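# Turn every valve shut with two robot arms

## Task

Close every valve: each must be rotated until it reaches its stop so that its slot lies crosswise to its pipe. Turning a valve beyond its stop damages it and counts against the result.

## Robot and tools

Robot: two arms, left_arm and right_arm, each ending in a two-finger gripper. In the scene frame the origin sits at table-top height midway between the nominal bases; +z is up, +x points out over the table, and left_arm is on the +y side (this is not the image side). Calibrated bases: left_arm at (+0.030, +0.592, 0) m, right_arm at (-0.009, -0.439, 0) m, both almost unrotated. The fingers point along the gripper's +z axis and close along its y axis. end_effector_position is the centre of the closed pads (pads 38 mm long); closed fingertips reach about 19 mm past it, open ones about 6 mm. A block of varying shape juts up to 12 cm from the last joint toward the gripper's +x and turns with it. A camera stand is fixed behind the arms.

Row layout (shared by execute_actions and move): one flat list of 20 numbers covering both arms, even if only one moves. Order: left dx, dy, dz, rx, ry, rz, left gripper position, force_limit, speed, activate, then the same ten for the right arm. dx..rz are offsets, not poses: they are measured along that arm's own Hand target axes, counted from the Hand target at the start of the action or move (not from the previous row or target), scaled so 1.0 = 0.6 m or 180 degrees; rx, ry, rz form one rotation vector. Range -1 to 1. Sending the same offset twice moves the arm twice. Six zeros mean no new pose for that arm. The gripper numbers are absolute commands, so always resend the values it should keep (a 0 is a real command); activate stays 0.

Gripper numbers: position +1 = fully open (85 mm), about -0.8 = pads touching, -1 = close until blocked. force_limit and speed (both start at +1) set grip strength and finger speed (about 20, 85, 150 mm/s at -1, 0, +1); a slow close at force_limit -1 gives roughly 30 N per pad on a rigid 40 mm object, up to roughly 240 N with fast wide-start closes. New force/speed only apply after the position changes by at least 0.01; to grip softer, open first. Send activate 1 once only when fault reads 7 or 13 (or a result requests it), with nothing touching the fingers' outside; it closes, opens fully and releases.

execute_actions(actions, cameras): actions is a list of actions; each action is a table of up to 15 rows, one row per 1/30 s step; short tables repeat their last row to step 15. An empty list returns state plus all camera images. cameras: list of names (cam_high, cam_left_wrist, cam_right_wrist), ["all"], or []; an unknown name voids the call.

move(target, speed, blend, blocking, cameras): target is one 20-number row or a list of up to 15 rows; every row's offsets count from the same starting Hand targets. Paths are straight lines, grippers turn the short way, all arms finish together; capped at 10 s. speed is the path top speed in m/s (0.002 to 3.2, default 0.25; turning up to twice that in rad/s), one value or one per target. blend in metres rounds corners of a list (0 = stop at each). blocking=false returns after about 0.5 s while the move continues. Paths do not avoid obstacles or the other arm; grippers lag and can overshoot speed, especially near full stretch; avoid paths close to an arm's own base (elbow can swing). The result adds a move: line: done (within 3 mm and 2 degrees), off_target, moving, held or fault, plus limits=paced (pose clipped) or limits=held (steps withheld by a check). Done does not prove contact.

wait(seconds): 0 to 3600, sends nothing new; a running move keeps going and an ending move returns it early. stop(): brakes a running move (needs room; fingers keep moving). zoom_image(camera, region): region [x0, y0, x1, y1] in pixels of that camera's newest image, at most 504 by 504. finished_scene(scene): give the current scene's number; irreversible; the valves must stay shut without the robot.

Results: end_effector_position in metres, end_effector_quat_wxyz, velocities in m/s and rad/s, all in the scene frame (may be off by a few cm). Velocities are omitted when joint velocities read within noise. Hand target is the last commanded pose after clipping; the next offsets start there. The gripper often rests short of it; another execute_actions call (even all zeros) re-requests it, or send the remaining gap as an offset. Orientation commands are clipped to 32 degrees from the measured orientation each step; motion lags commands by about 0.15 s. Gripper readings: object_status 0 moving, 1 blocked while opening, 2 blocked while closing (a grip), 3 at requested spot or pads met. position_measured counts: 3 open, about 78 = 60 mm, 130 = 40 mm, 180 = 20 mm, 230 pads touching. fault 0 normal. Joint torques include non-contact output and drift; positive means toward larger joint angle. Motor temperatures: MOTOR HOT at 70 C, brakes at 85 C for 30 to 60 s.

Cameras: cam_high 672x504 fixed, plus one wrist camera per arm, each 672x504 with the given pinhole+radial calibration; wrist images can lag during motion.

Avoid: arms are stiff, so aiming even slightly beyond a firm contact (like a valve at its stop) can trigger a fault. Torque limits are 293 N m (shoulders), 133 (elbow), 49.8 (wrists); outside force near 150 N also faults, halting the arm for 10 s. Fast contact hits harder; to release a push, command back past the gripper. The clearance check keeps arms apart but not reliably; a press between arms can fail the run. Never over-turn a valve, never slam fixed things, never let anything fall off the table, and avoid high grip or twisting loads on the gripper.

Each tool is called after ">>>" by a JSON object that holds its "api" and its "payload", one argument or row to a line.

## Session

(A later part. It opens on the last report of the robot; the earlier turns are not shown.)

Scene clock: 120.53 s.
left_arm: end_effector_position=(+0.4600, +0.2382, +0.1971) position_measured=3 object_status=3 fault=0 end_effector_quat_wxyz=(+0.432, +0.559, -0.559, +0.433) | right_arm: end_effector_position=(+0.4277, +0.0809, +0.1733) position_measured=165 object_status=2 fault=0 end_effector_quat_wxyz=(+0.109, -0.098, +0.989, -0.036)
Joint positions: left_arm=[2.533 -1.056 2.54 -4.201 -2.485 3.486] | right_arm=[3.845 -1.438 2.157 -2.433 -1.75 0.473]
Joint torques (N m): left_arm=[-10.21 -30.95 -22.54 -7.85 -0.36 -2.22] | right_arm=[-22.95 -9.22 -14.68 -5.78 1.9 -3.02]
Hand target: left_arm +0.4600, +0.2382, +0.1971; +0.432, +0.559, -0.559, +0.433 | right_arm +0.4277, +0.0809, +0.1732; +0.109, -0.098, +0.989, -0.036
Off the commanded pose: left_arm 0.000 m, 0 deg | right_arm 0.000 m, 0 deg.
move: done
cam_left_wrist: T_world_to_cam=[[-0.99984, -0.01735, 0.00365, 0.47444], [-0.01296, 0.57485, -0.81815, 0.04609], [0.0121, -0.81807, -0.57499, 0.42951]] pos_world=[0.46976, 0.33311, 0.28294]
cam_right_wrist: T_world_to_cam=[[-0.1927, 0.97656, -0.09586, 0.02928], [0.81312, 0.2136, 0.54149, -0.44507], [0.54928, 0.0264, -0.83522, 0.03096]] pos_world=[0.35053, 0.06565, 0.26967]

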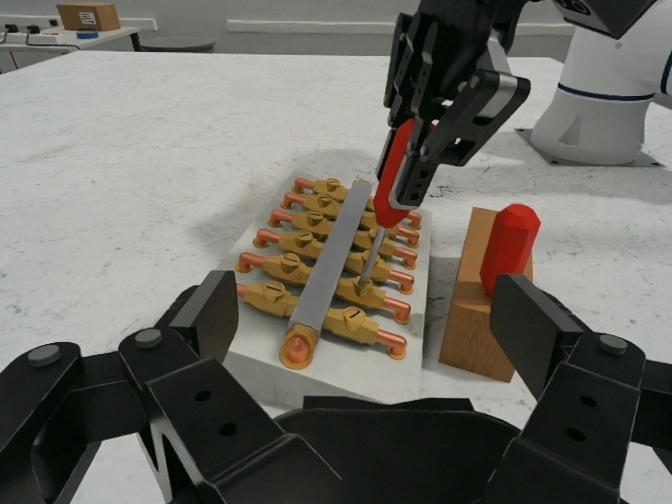

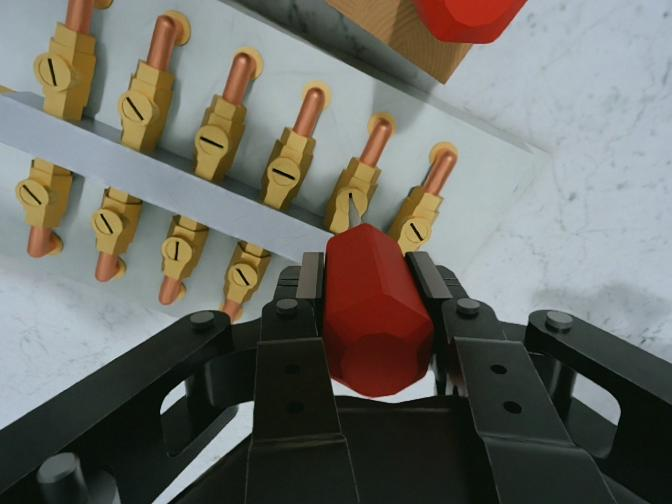

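>>> {"api": "move", "payload": {
  "target": [
    [0,0,0,0,0,0,1,1,1,0,0,0,-0.0025,0,0,0,-0.97,0.6,-1,0],
    [0,0,0,0,0,0,1,1,1,0,-0.0001,-0.0007,-0.0025,0,0,0.0222,-0.97,0.6,-1,0],
    [0,0,0,0,0,0,1,1,1,0,-0.0001,-0.0007,-0.0003,0,0,0.0222,-0.97,0.6,-1,0]
  ],
  "speed": 0.03,
  "cameras": ["cam_left_wrist","cam_right_wrist"]
}}

>>> {"api": "zoom_image", "payload": {
  "camera": "cam_left_wrist",
  "region": [356, 272, 372, 288]
}}

>>> {"api": "zoom_image", "payload": {
  "camera": "cam_right_wrist",
  "region": [340, 182, 360, 202]
}}

Scene clock: 122.57 s.
left_arm: end_effector_position=(+0.4600, +0.2382, +0.1971) position_measured=3 object_status=3 fault=0 end_effector_quat_wxyz=(+0.432, +0.559, -0.559, +0.433) | right_arm: end_effector_position=(+0.4278, +0.0805, +0.1736) position_measured=165 object_status=2 fault=0 end_effector_quat_wxyz=(+0.110, -0.064, +0.991, -0.032)
Joint positions: left_arm=[2.533 -1.056 2.54 -4.201 -2.485 3.486] | right_arm=[3.844 -1.439 2.157 -2.432 -1.75 0.542]
Joint torques (N m): left_arm=[-8.73 -30.8 -25.64 -7.73 -0.42 -1.85] | right_arm=[-16.34 -45.07 -34.48 -11.64 2.08 0.85]
Hand target: left_arm +0.4600, +0.2382, +0.1971; +0.432, +0.559, -0.559, +0.433 | right_arm +0.4278, +0.0805, +0.1735; +0.110, -0.063, +0.991, -0.032
Off the commanded pose: left_arm 0.000 m, 0 deg | right_arm 0.000 m, 0 deg.
move: done
cam_left_wrist: T_world_to_cam=[[-0.99984, -0.01735, 0.00365, 0.47444], [-0.01296, 0.57485, -0.81815, 0.04609], [0.0121, -0.81807, -0.57499, 0.42951]] pos_world=[0.46976, 0.33311, 0.28294]
cam_right_wrist: T_world_to_cam=[[-0.1258, 0.98872, -0.08127, -0.00241], [0.82357, 0.14976, 0.54709, -0.44557], [0.55309, 0.00189, -0.83312, 0.03123]] pos_world=[0.34938, 0.06905, 0.26959]

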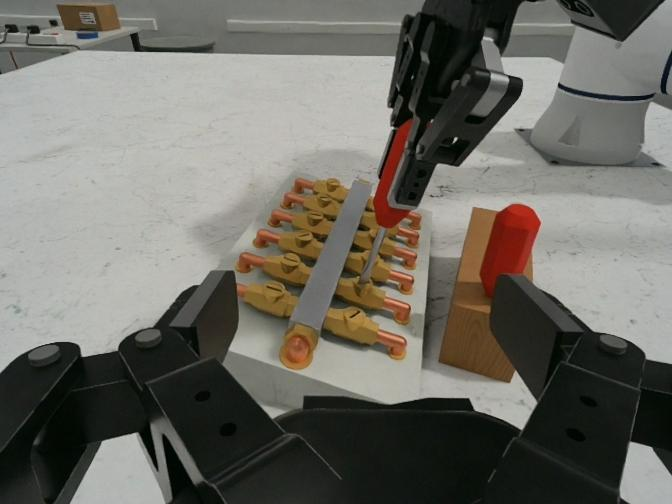

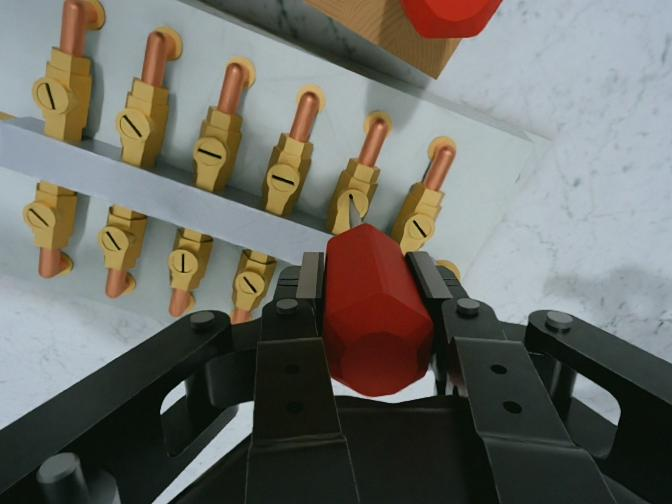

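Scaled by 31.500 from the camera's image (finer frame: 960x720).

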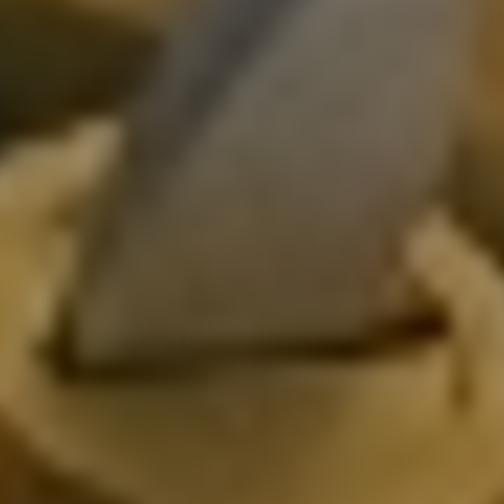

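Scaled by 25.200 from the camera's image (finer frame: 960x720).

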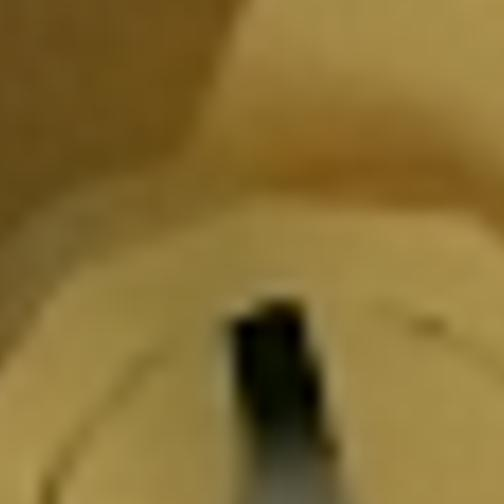

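Looks inside the slot outline now. Descend.

>>> {"api": "move", "payload": {
  "target": [0,0,0,0,0,0,1,1,1,0,0,0,0.001,0,0,0,-0.97,0.6,-1,0],
  "speed": 0.015
}}

>>> {"api": "move", "payload": {
  "target": [0,0,0,0,0,0,1,1,1,0,0,0,0.0009,0,0,0,-0.97,0.6,-1,0],
  "speed": 0.015,
  "cameras": ["cam_left_wrist","cam_right_wrist"]
}}

>>> {"api": "zoom_image", "payload": {
  "camera": "cam_left_wrist",
  "region": [356, 272, 372, 288]
}}

>>> {"api": "zoom_image", "payload": {
  "camera": "cam_right_wrist",
  "region": [340, 182, 360, 202]
}}

Scene clock: 123.27 s.
left_arm: end_effector_position=(+0.4600, +0.2382, +0.1971) position_measured=3 object_status=3 fault=0 end_effector_quat_wxyz=(+0.432, +0.559, -0.559, +0.433) | right_arm: end_effector_position=(+0.4279, +0.0804, +0.1729) position_measured=165 object_status=2 fault=0 end_effector_quat_wxyz=(+0.110, -0.063, +0.991, -0.032)
Joint positions: left_arm=[2.533 -1.056 2.54 -4.201 -2.485 3.486] | right_arm=[3.844 -1.438 2.158 -2.434 -1.75 0.542]
Joint torques (N m): left_arm=[-9.04 -31.23 -22.62 -7.65 -1.25 -2.46] | right_arm=[-15.73 -41.19 -33.84 -11.83 1.69 -2.58]
Hand target: left_arm +0.4600, +0.2382, +0.1971; +0.432, +0.559, -0.559, +0.433 | right_arm +0.4279, +0.0804, +0.1729; +0.110, -0.063, +0.991, -0.032
Off the commanded pose: left_arm 0.000 m, 0 deg | right_arm 0.000 m, 0 deg.
move: done

Scene clock: 123.77 s.
left_arm: end_effector_position=(+0.4600, +0.2382, +0.1971) position_measured=3 object_status=3 fault=0 end_effector_quat_wxyz=(+0.432, +0.559, -0.559, +0.433) | right_arm: end_effector_position=(+0.4280, +0.0804, +0.1724) position_measured=165 object_status=2 fault=0 end_effector_quat_wxyz=(+0.110, -0.063, +0.991, -0.032)
Joint positions: left_arm=[2.533 -1.056 2.54 -4.201 -2.485 3.486] | right_arm=[3.844 -1.437 2.158 -2.435 -1.75 0.542]
Joint torques (N m): left_arm=[-10.43 -28.4 -23.76 -7.76 -0.72 -2.4] | right_arm=[-16.11 -43.26 -34.18 -11.35 1.63 -2.73]
Hand target: left_arm +0.4600, +0.2382, +0.1971; +0.432, +0.559, -0.559, +0.433 | right_arm +0.4280, +0.0804, +0.1723; +0.110, -0.063, +0.991, -0.032
Off the commanded pose: left_arm 0.000 m, 0 deg | right_arm 0.000 m, 0 deg.
move: done
cam_left_wrist: T_world_to_cam=[[-0.99984, -0.01735, 0.00365, 0.47444], [-0.01296, 0.57485, -0.81815, 0.04609], [0.0121, -0.81807, -0.57499, 0.42951]] pos_world=[0.46976, 0.33311, 0.28294]
cam_right_wrist: T_world_to_cam=[[-0.12558, 0.98875, -0.08124, -0.00248], [0.82361, 0.14956, 0.54709, -0.44501], [0.55309, 0.00179, -0.83312, 0.03005]] pos_world=[0.34958, 0.06895, 0.26829]

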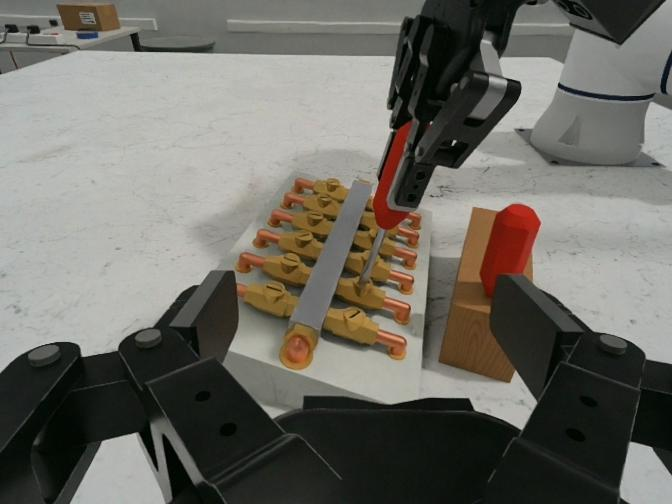

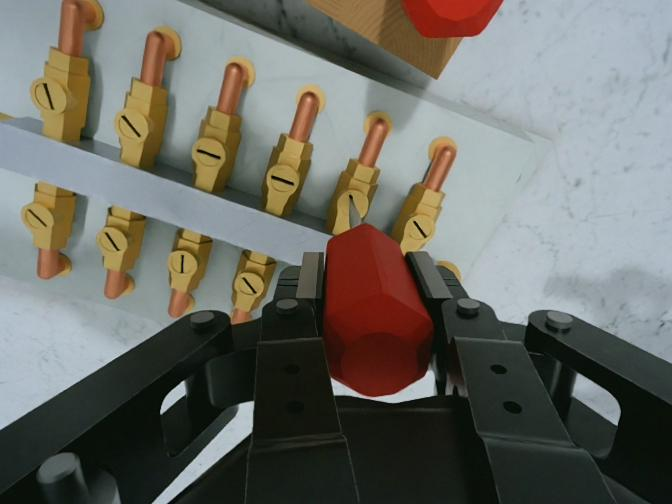

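Scaled by 31.500 from the camera's image (finer frame: 960x720).

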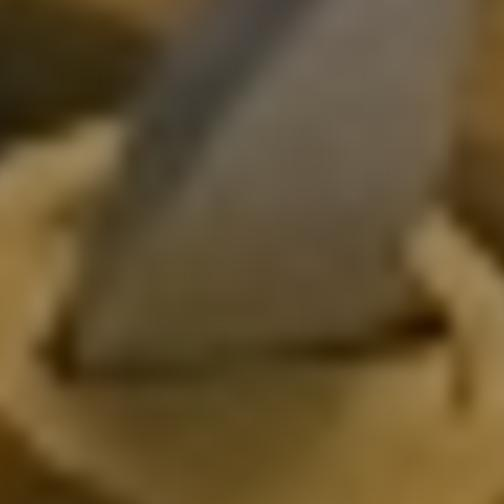

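Scaled by 25.200 from the camera's image (finer frame: 960x720).

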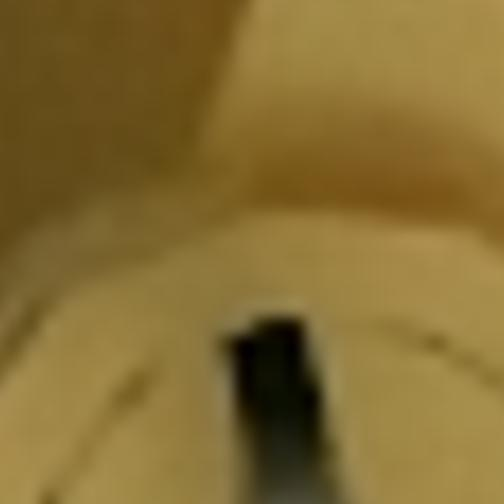

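>>> {"api": "move", "payload": {
  "target": [
    [0,0,0,0,0,0,1,1,1,0,0,0,0.0006,0,0,0,-0.97,0.6,-1,0],
    [0,0,0,0,0,0,1,1,1,0,0.0018,0.0034,0.0006,0,0,-0.1667,-0.97,0.6,-1,0],
    [0,0,0,0,0,0,1,1,1,0,0.0045,0.0053,0.0006,0,0,-0.3056,-0.97,0.6,-1,0]
  ],
  "speed": [0.02,0.25,0.25],
  "blend": [0,0.01,0],
  "cameras": ["cam_left_wrist","cam_right_wrist"]
}}

>>> {"api": "zoom_image", "payload": {
  "camera": "cam_left_wrist",
  "region": [351, 270, 375, 294]
}}

>>> {"api": "zoom_image", "payload": {
  "camera": "cam_right_wrist",
  "region": [340, 182, 360, 202]
}}

Scene clock: 126.73 s.
left_arm: end_effector_position=(+0.4600, +0.2382, +0.1971) position_measured=3 object_status=3 fault=0 end_effector_quat_wxyz=(+0.432, +0.559, -0.559, +0.433) | right_arm: end_effector_position=(+0.4251, +0.0832, +0.1712) position_measured=165 object_status=2 fault=0 end_effector_quat_wxyz=(+0.083, -0.514, +0.850, -0.079)
Joint positions: left_arm=[2.533 -1.056 2.54 -4.201 -2.485 3.486] | right_arm=[3.85 -1.435 2.158 -2.436 -1.751 -0.412]
Joint torques (N m): left_arm=[-9.04 -30.51 -24.39 -8 -0.41 -2.06] | right_arm=[3.42 -57.18 -23.99 -6.6 8.56 -3.21]
Hand target: left_arm +0.4600, +0.2382, +0.1971; +0.432, +0.559, -0.559, +0.433 | right_arm +0.4251, +0.0832, +0.1712; +0.083, -0.514, +0.850, -0.079
Off the commanded pose: left_arm 0.000 m, 0 deg | right_arm 0.000 m, 0 deg.
move: done
cam_left_wrist: T_world_to_cam=[[-0.99984, -0.01735, 0.00365, 0.47444], [-0.01296, 0.57485, -0.81815, 0.04609], [0.0121, -0.81807, -0.57499, 0.42951]] pos_world=[0.46976, 0.33311, 0.28294]
cam_right_wrist: T_world_to_cam=[[-0.86377, 0.45223, -0.22224, 0.37685], [0.34163, 0.84979, 0.40143, -0.27075], [0.3704, 0.27082, -0.88852, 0.09537]] pos_world=[0.38268, 0.03383, 0.27717]

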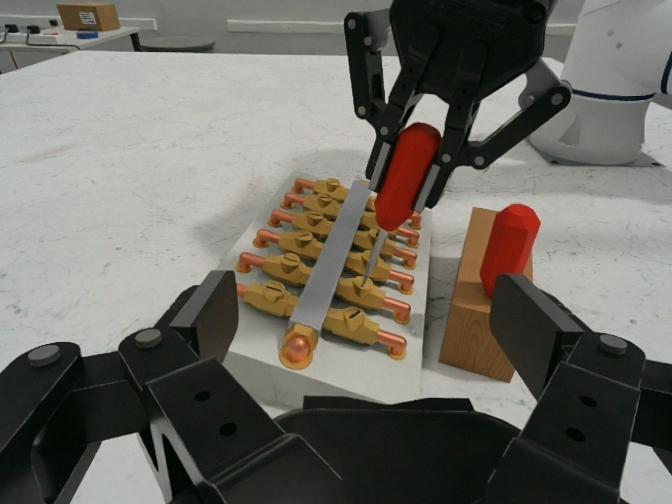

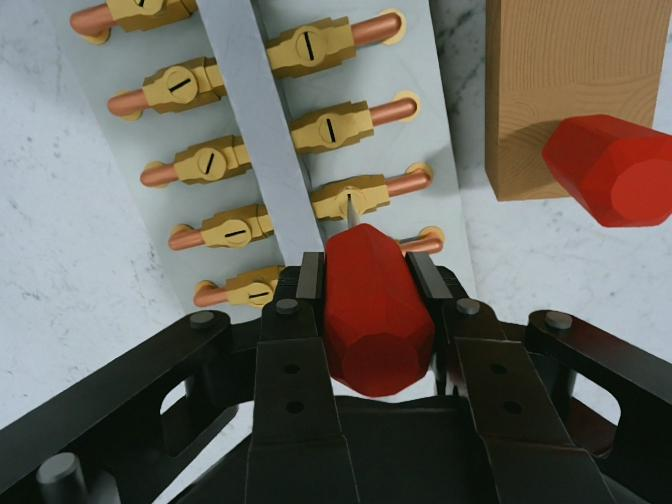

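Scaled by 21.000 from the camera's image (finer frame: 960x720).

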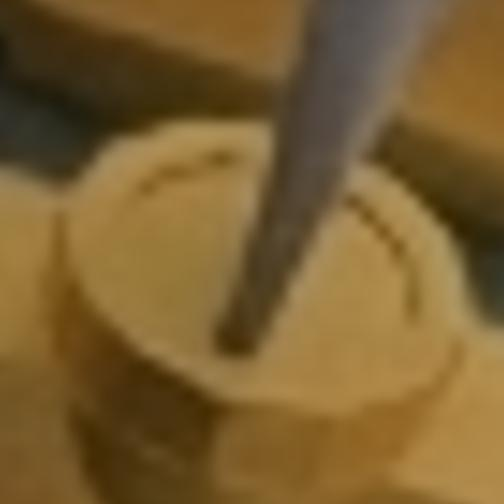

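Scaled by 25.200 from the camera's image (finer frame: 960x720).

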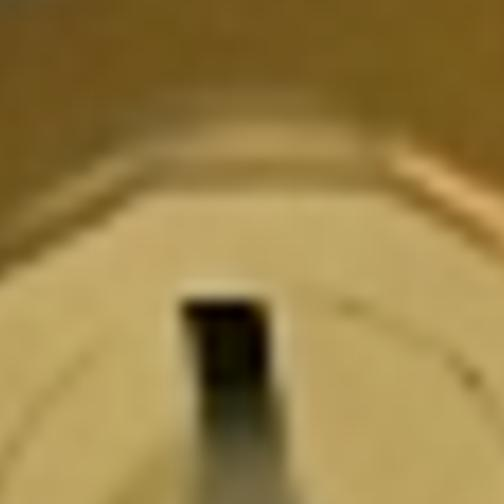

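>>> {"api": "move", "payload": {
  "target": [0,0,0,0,0,0,1,1,1,0,0.0002,0.0006,0,0,0,-0.0278,-0.97,0.6,-1,0],
  "speed": 0.05
}}

>>> {"api": "move", "payload": {
  "target": [0,0,0,0,0,0,1,1,1,0,0.0001,0.0002,0,0,0,-0.0111,-0.97,0.6,-1,0],
  "speed": 0.05
}}

>>> {"api": "move", "payload": {
  "target": [0,0,0,0,0,0,1,1,1,0,0.0001,0.0002,0,0,0,-0.0083,-0.97,0.6,-1,0],
  "speed": 0.05,
  "cameras": ["cam_left_wrist","cam_right_wrist"]
}}

>>> {"api": "zoom_image", "payload": {
  "camera": "cam_left_wrist",
  "region": [351, 270, 375, 294]
}}

>>> {"api": "zoom_image", "payload": {
  "camera": "cam_right_wrist",
  "region": [340, 182, 360, 202]
}}

Scene clock: 128.30 s.
left_arm: end_effector_position=(+0.4600, +0.2382, +0.1971) position_measured=3 object_status=3 fault=0 end_effector_quat_wxyz=(+0.432, +0.559, -0.559, +0.433) | right_arm: end_effector_position=(+0.4248, +0.0832, +0.1711) position_measured=165 object_status=2 fault=0 end_effector_quat_wxyz=(+0.079, -0.551, +0.827, -0.083)
Joint positions: left_arm=[2.533 -1.056 2.54 -4.201 -2.485 3.486] | right_arm=[3.851 -1.435 2.158 -2.436 -1.751 -0.498]
Joint torques (N m): left_arm=[-11.49 -29.18 -23.95 -7.39 -0.67 -1.68] | right_arm=[28.8 -56.95 -22.75 -5.97 5.31 -3.06]
Hand target: left_arm +0.4600, +0.2382, +0.1971; +0.432, +0.559, -0.559, +0.433 | right_arm +0.4248, +0.0832, +0.1711; +0.079, -0.551, +0.827, -0.083
Off the commanded pose: left_arm 0.000 m, 0 deg | right_arm 0.000 m, 0 deg.
move: done

Scene clock: 129.10 s.
left_arm: end_effector_position=(+0.4600, +0.2382, +0.1971) position_measured=3 object_status=3 fault=0 end_effector_quat_wxyz=(+0.432, +0.559, -0.559, +0.433) | right_arm: end_effector_position=(+0.4246, +0.0832, +0.1711) position_measured=165 object_status=2 fault=0 end_effector_quat_wxyz=(+0.078, -0.565, +0.817, -0.084)
Joint positions: left_arm=[2.533 -1.056 2.54 -4.201 -2.485 3.486] | right_arm=[3.851 -1.435 2.158 -2.436 -1.751 -0.533]
Joint torques (N m): left_arm=[-9.76 -30.88 -22.87 -7.66 -0.43 -2.46] | right_arm=[28.72 -57.08 -22.81 -6.15 6.04 -4.49]
Hand target: left_arm +0.4600, +0.2382, +0.1971; +0.432, +0.559, -0.559, +0.433 | right_arm +0.4246, +0.0832, +0.1711; +0.078, -0.565, +0.817, -0.084
Off the commanded pose: left_arm 0.000 m, 0 deg | right_arm 0.000 m, 0 deg.
move: done

Scene clock: 129.80 s.
left_arm: end_effector_position=(+0.4600, +0.2382, +0.1971) position_measured=3 object_status=3 fault=0 end_effector_quat_wxyz=(+0.432, +0.559, -0.559, +0.433) | right_arm: end_effector_position=(+0.4245, +0.0832, +0.1710) position_measured=165 object_status=2 fault=0 end_effector_quat_wxyz=(+0.077, -0.576, +0.810, -0.085)
Joint positions: left_arm=[2.533 -1.056 2.54 -4.201 -2.485 3.486] | right_arm=[3.851 -1.436 2.158 -2.436 -1.751 -0.559]
Joint torques (N m): left_arm=[-10.21 -29.65 -23.98 -7.65 -0.46 -1.64] | right_arm=[28.9 -54.14 -23.19 -5.38 6.08 -4.26]
Hand target: left_arm +0.4600, +0.2382, +0.1971; +0.432, +0.559, -0.559, +0.433 | right_arm +0.4245, +0.0832, +0.1710; +0.077, -0.576, +0.810, -0.085
Off the commanded pose: left_arm 0.000 m, 0 deg | right_arm 0.000 m, 0 deg.
move: done
cam_left_wrist: T_world_to_cam=[[-0.99984, -0.01735, 0.00365, 0.47444], [-0.01296, 0.57485, -0.81815, 0.04609], [0.0121, -0.81807, -0.57499, 0.42951]] pos_world=[0.46976, 0.33311, 0.28294]
cam_right_wrist: T_world_to_cam=[[-0.92099, 0.31568, -0.22832, 0.413], [0.21769, 0.903, 0.3704, -0.21707], [0.3231, 0.29143, -0.90037, 0.11592]] pos_world=[0.39017, 0.03185, 0.27907]

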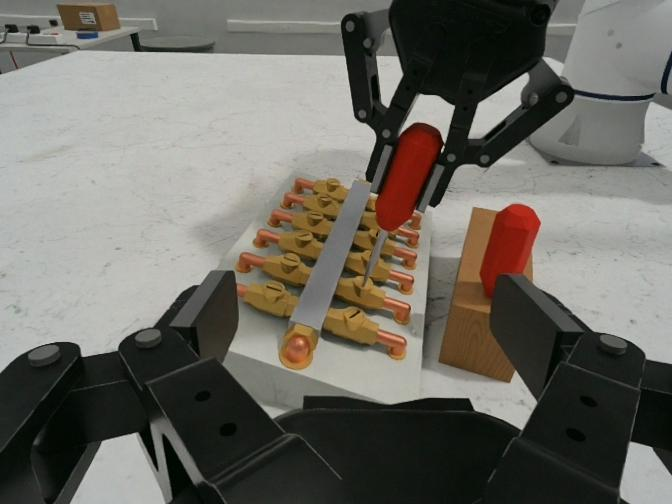

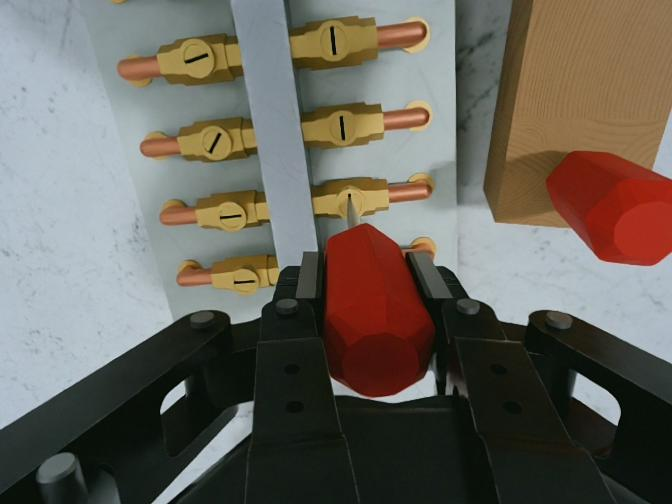

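Scaled by 21.000 from the camera's image (finer frame: 960x720).

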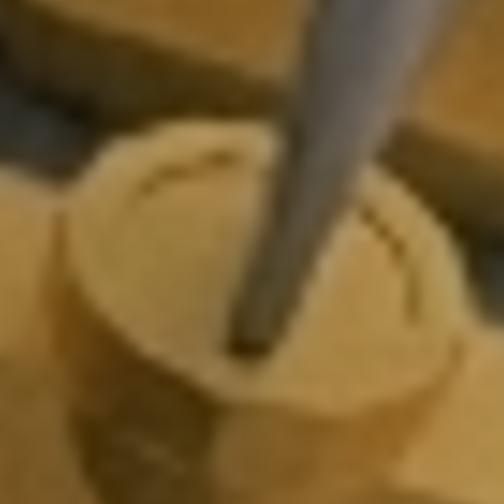

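Scaled by 25.200 from the camera's image (finer frame: 960x720).

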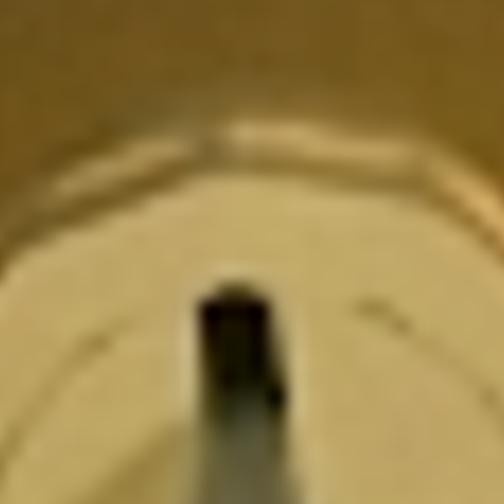

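>>> {"api": "move", "payload": {
  "target": [
    [0,0,0,0,0,0,1,1,1,0,0,0,0,0,0,0.025,-0.97,0.6,-1,0],
    [0,0,-0.05,0,0,0,1,1,1,0,0,0,-0.0185,0,0,0.025,-0.97,0.6,-1,0],
    [0,0,-0.083,0,0,0,1,1,1,0,-0.0662,0.0028,-0.0185,0,0,0.1972,-0.97,0.6,-1,0]
  ],
  "speed": [0.1,0.1,0.2],
  "cameras": ["cam_left_wrist","cam_right_wrist"]
}}

>>> {"api": "zoom_image", "payload": {
  "camera": "cam_right_wrist",
  "region": [335, 175, 365, 205]
}}

Scene clock: 134.27 s.
left_arm: end_effector_position=(+0.4600, +0.2864, +0.2096) position_measured=3 object_status=3 fault=0 end_effector_quat_wxyz=(+0.432, +0.559, -0.559, +0.433) | right_arm: end_effector_position=(+0.4334, +0.1218, +0.1825) position_measured=165 object_status=2 fault=0 end_effector_quat_wxyz=(+0.099, -0.302, +0.947, -0.058)
Joint positions: left_arm=[2.636 -1.106 2.567 -4.113 -2.577 3.565] | right_arm=[3.887 -1.395 2.081 -2.393 -1.756 0.096]
Joint torques (N m): left_arm=[15.53 -66.79 4.12 -3.09 -3.39 3.38] | right_arm=[11.15 -48.18 -52.19 -0.98 -2.56 0.71]
Hand target: left_arm +0.4600, +0.2864, +0.2096; +0.432, +0.559, -0.559, +0.433 | right_arm +0.4334, +0.1218, +0.1825; +0.099, -0.301, +0.947, -0.058
Off the commanded pose: left_arm 0.000 m, 0 deg | right_arm 0.000 m, 0 deg.
move: done
cam_left_wrist: T_world_to_cam=[[-0.99984, -0.01735, 0.00365, 0.47523], [-0.01296, 0.57485, -0.81815, 0.02861], [0.0121, -0.81807, -0.57499, 0.47613]] pos_world=[0.46976, 0.38131, 0.29544]
cam_right_wrist: T_world_to_cam=[[-0.56518, 0.80679, -0.17222, 0.18733], [0.662, 0.5681, 0.48889, -0.43156], [0.49227, 0.1623, -0.85518, 0.04622]] pos_world=[0.36882, 0.08654, 0.28277]

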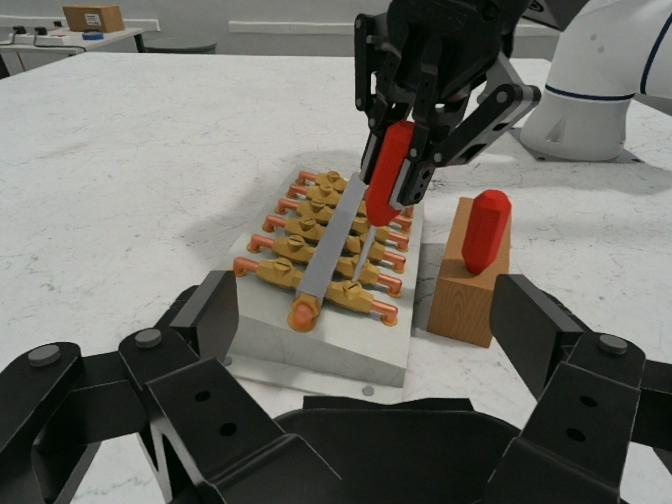

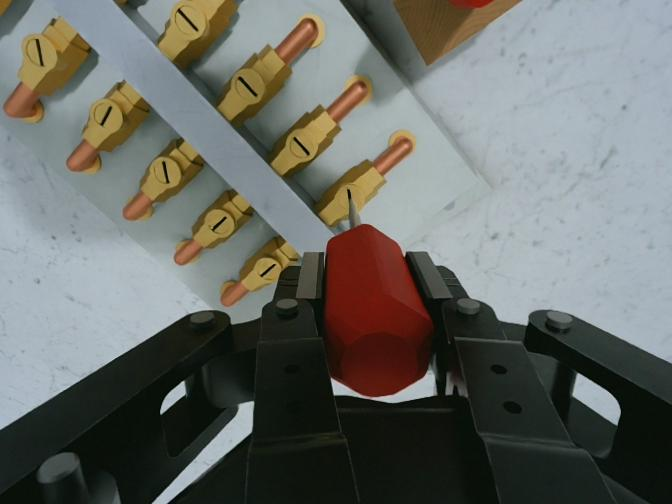

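Scaled by 16.800 from the camera's image (finer frame: 960x720).

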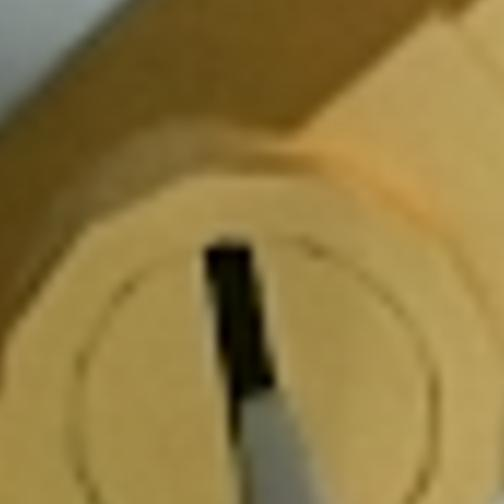

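>>> {"api": "move", "payload": {
  "target": [0,0,0,0,0,0,1,1,1,0,0.0007,-0.0012,0.0115,0,0,0,-0.97,0.6,-1,0],
  "speed": 0.08,
  "cameras": ["cam_left_wrist","cam_right_wrist"]
}}

>>> {"api": "zoom_image", "payload": {
  "camera": "cam_right_wrist",
  "region": [340, 182, 360, 202]
}}

>>> {"api": "zoom_image", "payload": {
  "camera": "cam_left_wrist",
  "region": [340, 275, 364, 299]
}}

Scene clock: 135.00 s.
left_arm: end_effector_position=(+0.4600, +0.2864, +0.2096) position_measured=3 object_status=3 fault=0 end_effector_quat_wxyz=(+0.432, +0.559, -0.559, +0.433) | right_arm: end_effector_position=(+0.4350, +0.1207, +0.1760) position_measured=165 object_status=2 fault=0 end_effector_quat_wxyz=(+0.099, -0.301, +0.947, -0.058)
Joint positions: left_arm=[2.636 -1.106 2.567 -4.113 -2.577 3.565] | right_arm=[3.885 -1.387 2.086 -2.406 -1.756 0.094]
Joint torques (N m): left_arm=[15.82 -65.35 4.69 -2.89 -3.56 3.53] | right_arm=[-14.65 -50.66 -34.68 -11.61 2.17 -2.57]
Hand target: left_arm +0.4600, +0.2864, +0.2096; +0.432, +0.559, -0.559, +0.433 | right_arm +0.4350, +0.1207, +0.1758; +0.099, -0.301, +0.947, -0.058
Off the commanded pose: left_arm 0.000 m, 0 deg | right_arm 0.000 m, 0 deg.
move: done
cam_left_wrist: T_world_to_cam=[[-0.99984, -0.01735, 0.00365, 0.47523], [-0.01296, 0.57485, -0.81815, 0.02855], [0.0121, -0.81807, -0.57499, 0.47621]] pos_world=[0.46976, 0.38141, 0.29544]
cam_right_wrist: T_world_to_cam=[[-0.56488, 0.80702, -0.17216, 0.1878], [0.66219, 0.56782, 0.48896, -0.42882], [0.49236, 0.1622, -0.85515, 0.04007]] pos_world=[0.37032, 0.08544, 0.27627]

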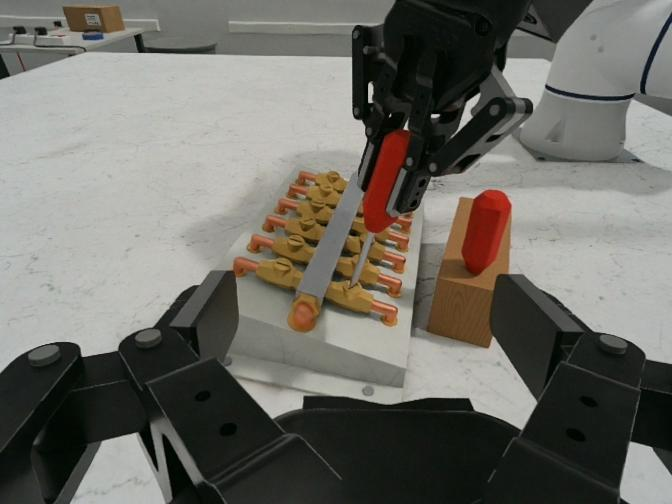

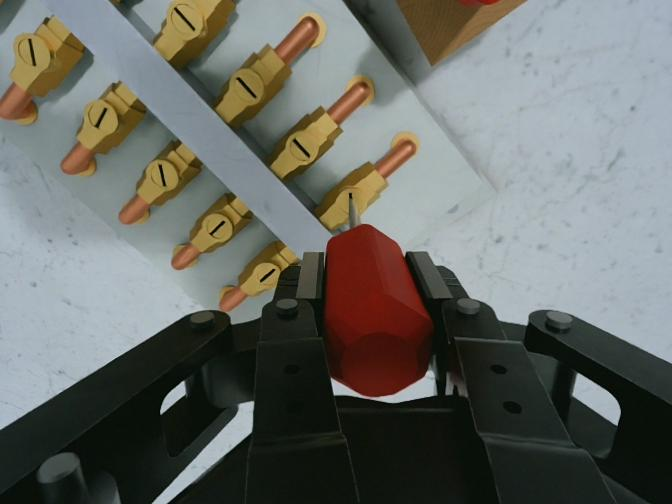

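Scaled by 25.200 from the camera's image (finer frame: 960x720).

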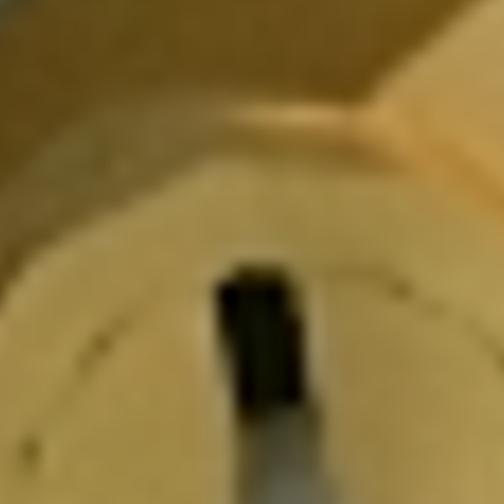

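Scaled by 21.000 from the camera's image (finer frame: 960x720).

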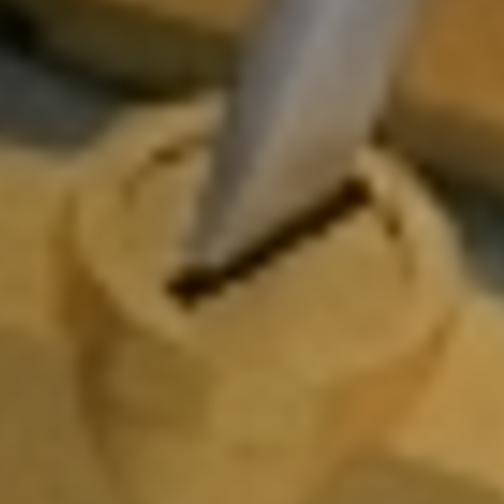

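>>> {"api": "move", "payload": {
  "target": [0,0,0,0,0,0,1,1,1,0,0,0,0.0033,0,0,0,-0.97,0.6,-1,0],
  "speed": 0.03
}}

>>> {"api": "move", "payload": {
  "target": [0,0,0,0,0,0,1,1,1,0,0,0,0.001,0,0,0,-0.97,0.6,-1,0],
  "speed": 0.015,
  "cameras": ["cam_left_wrist","cam_right_wrist"]
}}

>>> {"api": "zoom_image", "payload": {
  "camera": "cam_right_wrist",
  "region": [340, 182, 360, 202]
}}

>>> {"api": "zoom_image", "payload": {
  "camera": "cam_left_wrist",
  "region": [340, 275, 364, 299]
}}

Scene clock: 135.77 s.
left_arm: end_effector_position=(+0.4600, +0.2864, +0.2096) position_measured=3 object_status=3 fault=0 end_effector_quat_wxyz=(+0.432, +0.559, -0.559, +0.433) | right_arm: end_effector_position=(+0.4355, +0.1206, +0.1740) position_measured=165 object_status=2 fault=0 end_effector_quat_wxyz=(+0.099, -0.301, +0.947, -0.058)
Joint positions: left_arm=[2.636 -1.106 2.567 -4.113 -2.577 3.565] | right_arm=[3.884 -1.385 2.088 -2.41 -1.756 0.093]
Joint torques (N m): left_arm=[18.09 -69.39 4.33 -3.06 -3.2 3.84] | right_arm=[-16.4 -48.24 -35.28 -11.27 2.03 -2.7]
Hand target: left_arm +0.4600, +0.2864, +0.2096; +0.432, +0.559, -0.559, +0.433 | right_arm +0.4355, +0.1206, +0.1739; +0.099, -0.301, +0.947, -0.058
Off the commanded pose: left_arm 0.000 m, 0 deg | right_arm 0.000 m, 0 deg.
move: done

Scene clock: 136.27 s.
left_arm: end_effector_position=(+0.4600, +0.2864, +0.2096) position_measured=3 object_status=3 fault=0 end_effector_quat_wxyz=(+0.432, +0.559, -0.559, +0.433) | right_arm: end_effector_position=(+0.4356, +0.1206, +0.1734) position_measured=165 object_status=2 fault=0 end_effector_quat_wxyz=(+0.099, -0.301, +0.947, -0.058)
Joint positions: left_arm=[2.636 -1.106 2.567 -4.113 -2.577 3.565] | right_arm=[3.884 -1.384 2.088 -2.411 -1.756 0.093]
Joint torques (N m): left_arm=[11.62 -66.11 3.81 -2.85 -3.53 3.21] | right_arm=[-21.12 -24.51 -21.03 -7.63 1.95 -2.63]
Hand target: left_arm +0.4600, +0.2864, +0.2096; +0.432, +0.559, -0.559, +0.433 | right_arm +0.4356, +0.1205, +0.1733; +0.099, -0.301, +0.947, -0.058
Off the commanded pose: left_arm 0.000 m, 0 deg | right_arm 0.000 m, 0 deg.
move: done
cam_left_wrist: T_world_to_cam=[[-0.99984, -0.01735, 0.00365, 0.47523], [-0.01296, 0.57485, -0.81815, 0.02855], [0.0121, -0.81807, -0.57499, 0.47621]] pos_world=[0.46976, 0.38141, 0.29544]
cam_right_wrist: T_world_to_cam=[[-0.56488, 0.80702, -0.17209, 0.18789], [0.66216, 0.56777, 0.48906, -0.42791], [0.49239, 0.16231, -0.85511, 0.0375]] pos_world=[0.37102, 0.08524, 0.27367]

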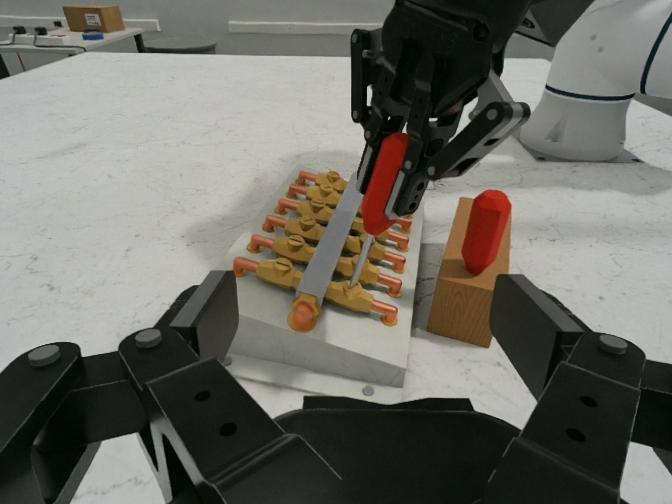

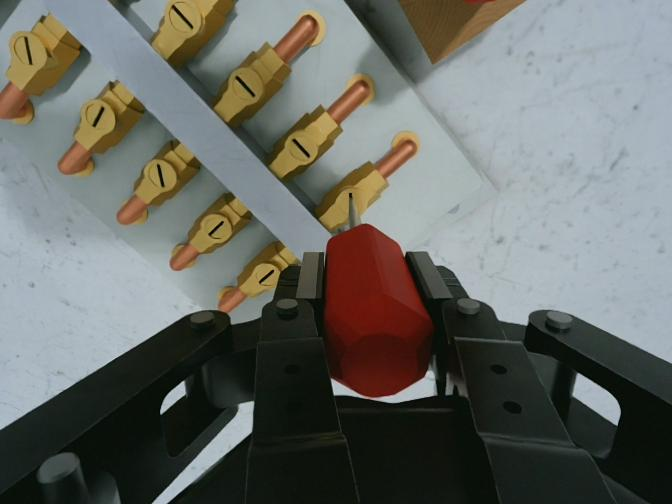

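Scaled by 25.200 from the camera's image (finer frame: 960x720).

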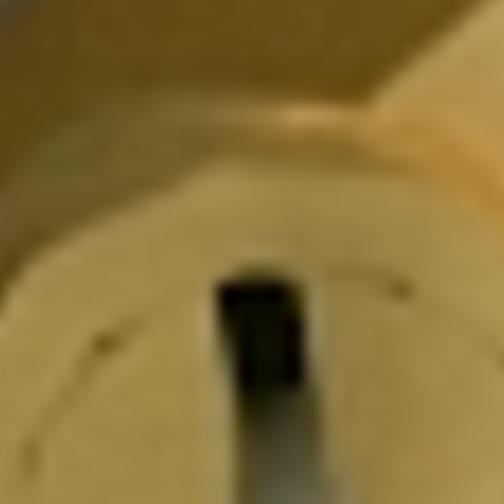

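Scaled by 21.000 from the camera's image (finer frame: 960x720).

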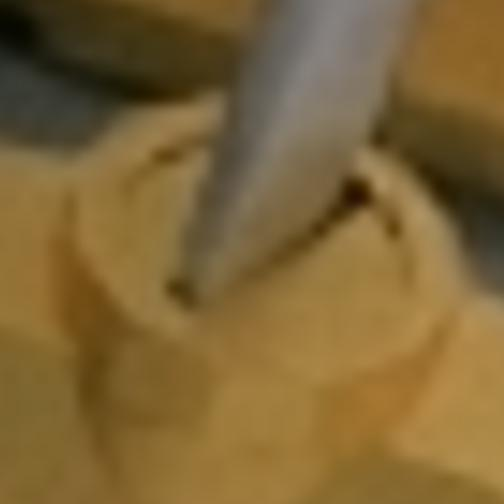

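>>> {"api": "move", "payload": {
  "target": [
    [0,0,0,0,0,0,1,1,1,0,0,0,-0.0025,0,0,0,-0.97,0.6,-1,0],
    [0,0,0,0,0,0,1,1,1,0,-0.0001,-0.0005,-0.0025,0,0,0.0167,-0.97,0.6,-1,0],
    [0,0,0,0,0,0,1,1,1,0,-0.0001,-0.0005,-0.0001,0,0,0.0167,-0.97,0.6,-1,0]
  ],
  "speed": 0.03
}}

>>> {"api": "move", "payload": {
  "target": [0,0,0,0,0,0,1,1,1,0,0,0,0.001,0,0,0,-0.97,0.6,-1,0],
  "speed": 0.015,
  "cameras": ["cam_left_wrist","cam_right_wrist"]
}}

>>> {"api": "zoom_image", "payload": {
  "camera": "cam_right_wrist",
  "region": [340, 182, 360, 202]
}}

>>> {"api": "zoom_image", "payload": {
  "camera": "cam_left_wrist",
  "region": [340, 275, 364, 299]
}}

Scene clock: 138.17 s.
left_arm: end_effector_position=(+0.4600, +0.2864, +0.2096) position_measured=3 object_status=3 fault=0 end_effector_quat_wxyz=(+0.432, +0.559, -0.559, +0.433) | right_arm: end_effector_position=(+0.4358, +0.1203, +0.1736) position_measured=165 object_status=2 fault=0 end_effector_quat_wxyz=(+0.100, -0.277, +0.954, -0.055)
Joint positions: left_arm=[2.636 -1.106 2.567 -4.113 -2.577 3.565] | right_arm=[3.883 -1.384 2.088 -2.411 -1.756 0.145]
Joint torques (N m): left_arm=[11.93 -67.82 4.83 -2.69 -3.48 3.65] | right_arm=[-14.94 -48.1 -34.64 -11.72 2.23 1.1]
Hand target: left_arm +0.4600, +0.2864, +0.2096; +0.432, +0.559, -0.559, +0.433 | right_arm +0.4358, +0.1203, +0.1734; +0.100, -0.276, +0.954, -0.055
Off the commanded pose: left_arm 0.000 m, 0 deg | right_arm 0.000 m, 0 deg.
move: done

Scene clock: 138.67 s.
left_arm: end_effector_position=(+0.4600, +0.2864, +0.2096) position_measured=3 object_status=3 fault=0 end_effector_quat_wxyz=(+0.432, +0.559, -0.559, +0.433) | right_arm: end_effector_position=(+0.4359, +0.1203, +0.1729) position_measured=165 object_status=2 fault=0 end_effector_quat_wxyz=(+0.100, -0.276, +0.954, -0.055)
Joint positions: left_arm=[2.636 -1.106 2.567 -4.113 -2.577 3.565] | right_arm=[3.883 -1.383 2.088 -2.413 -1.756 0.145]
Joint torques (N m): left_arm=[14.91 -65.87 5.62 -2.75 -2.97 3.86] | right_arm=[-14.03 -48.13 -35.58 -11.6 2.19 -1.66]
Hand target: left_arm +0.4600, +0.2864, +0.2096; +0.432, +0.559, -0.559, +0.433 | right_arm +0.4359, +0.1203, +0.1729; +0.100, -0.276, +0.954, -0.055
Off the commanded pose: left_arm 0.000 m, 0 deg | right_arm 0.000 m, 0 deg.
move: done
cam_left_wrist: T_world_to_cam=[[-0.99984, -0.01735, 0.00365, 0.47523], [-0.01296, 0.57485, -0.81815, 0.02855], [0.0121, -0.81807, -0.57499, 0.47621]] pos_world=[0.46976, 0.38141, 0.29544]
cam_right_wrist: T_world_to_cam=[[-0.52241, 0.83679, -0.16393, 0.16464], [0.68896, 0.5275, 0.49708, -0.43595], [0.50242, 0.14674, -0.85208, 0.03393]] pos_world=[0.36932, 0.08722, 0.2726]

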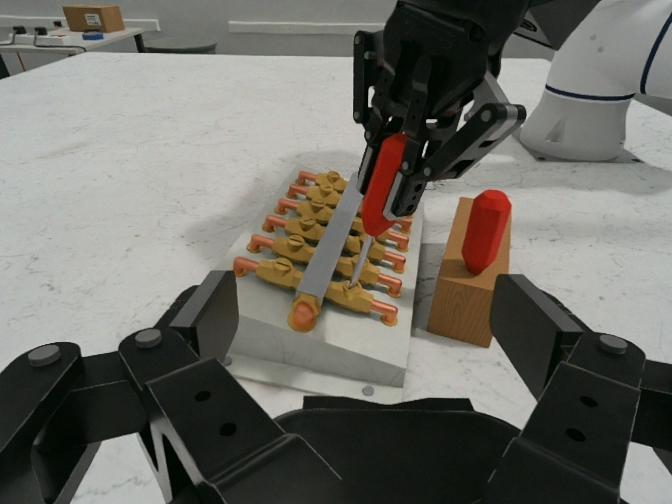

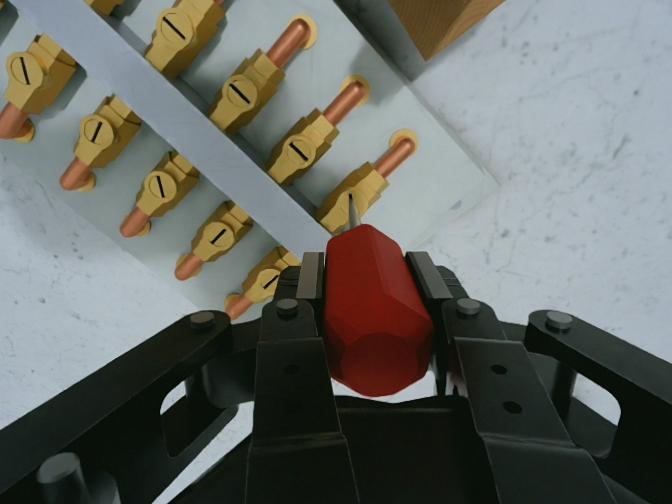

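Scaled by 25.200 from the camera's image (finer frame: 960x720).

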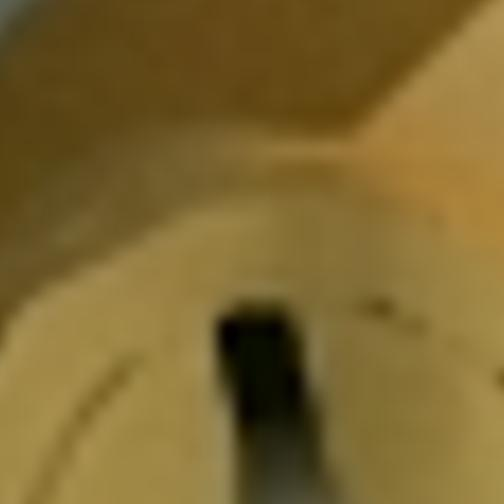

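Scaled by 21.000 from the camera's image (finer frame: 960x720).

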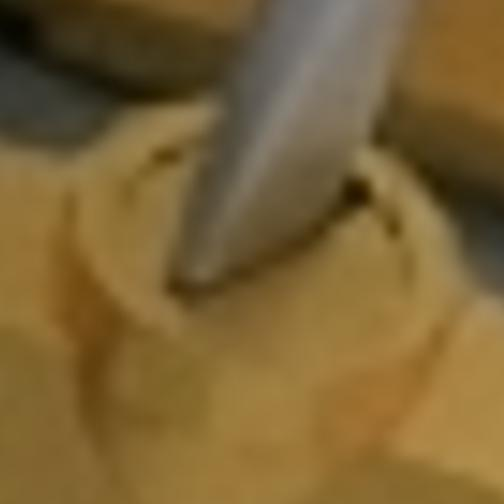

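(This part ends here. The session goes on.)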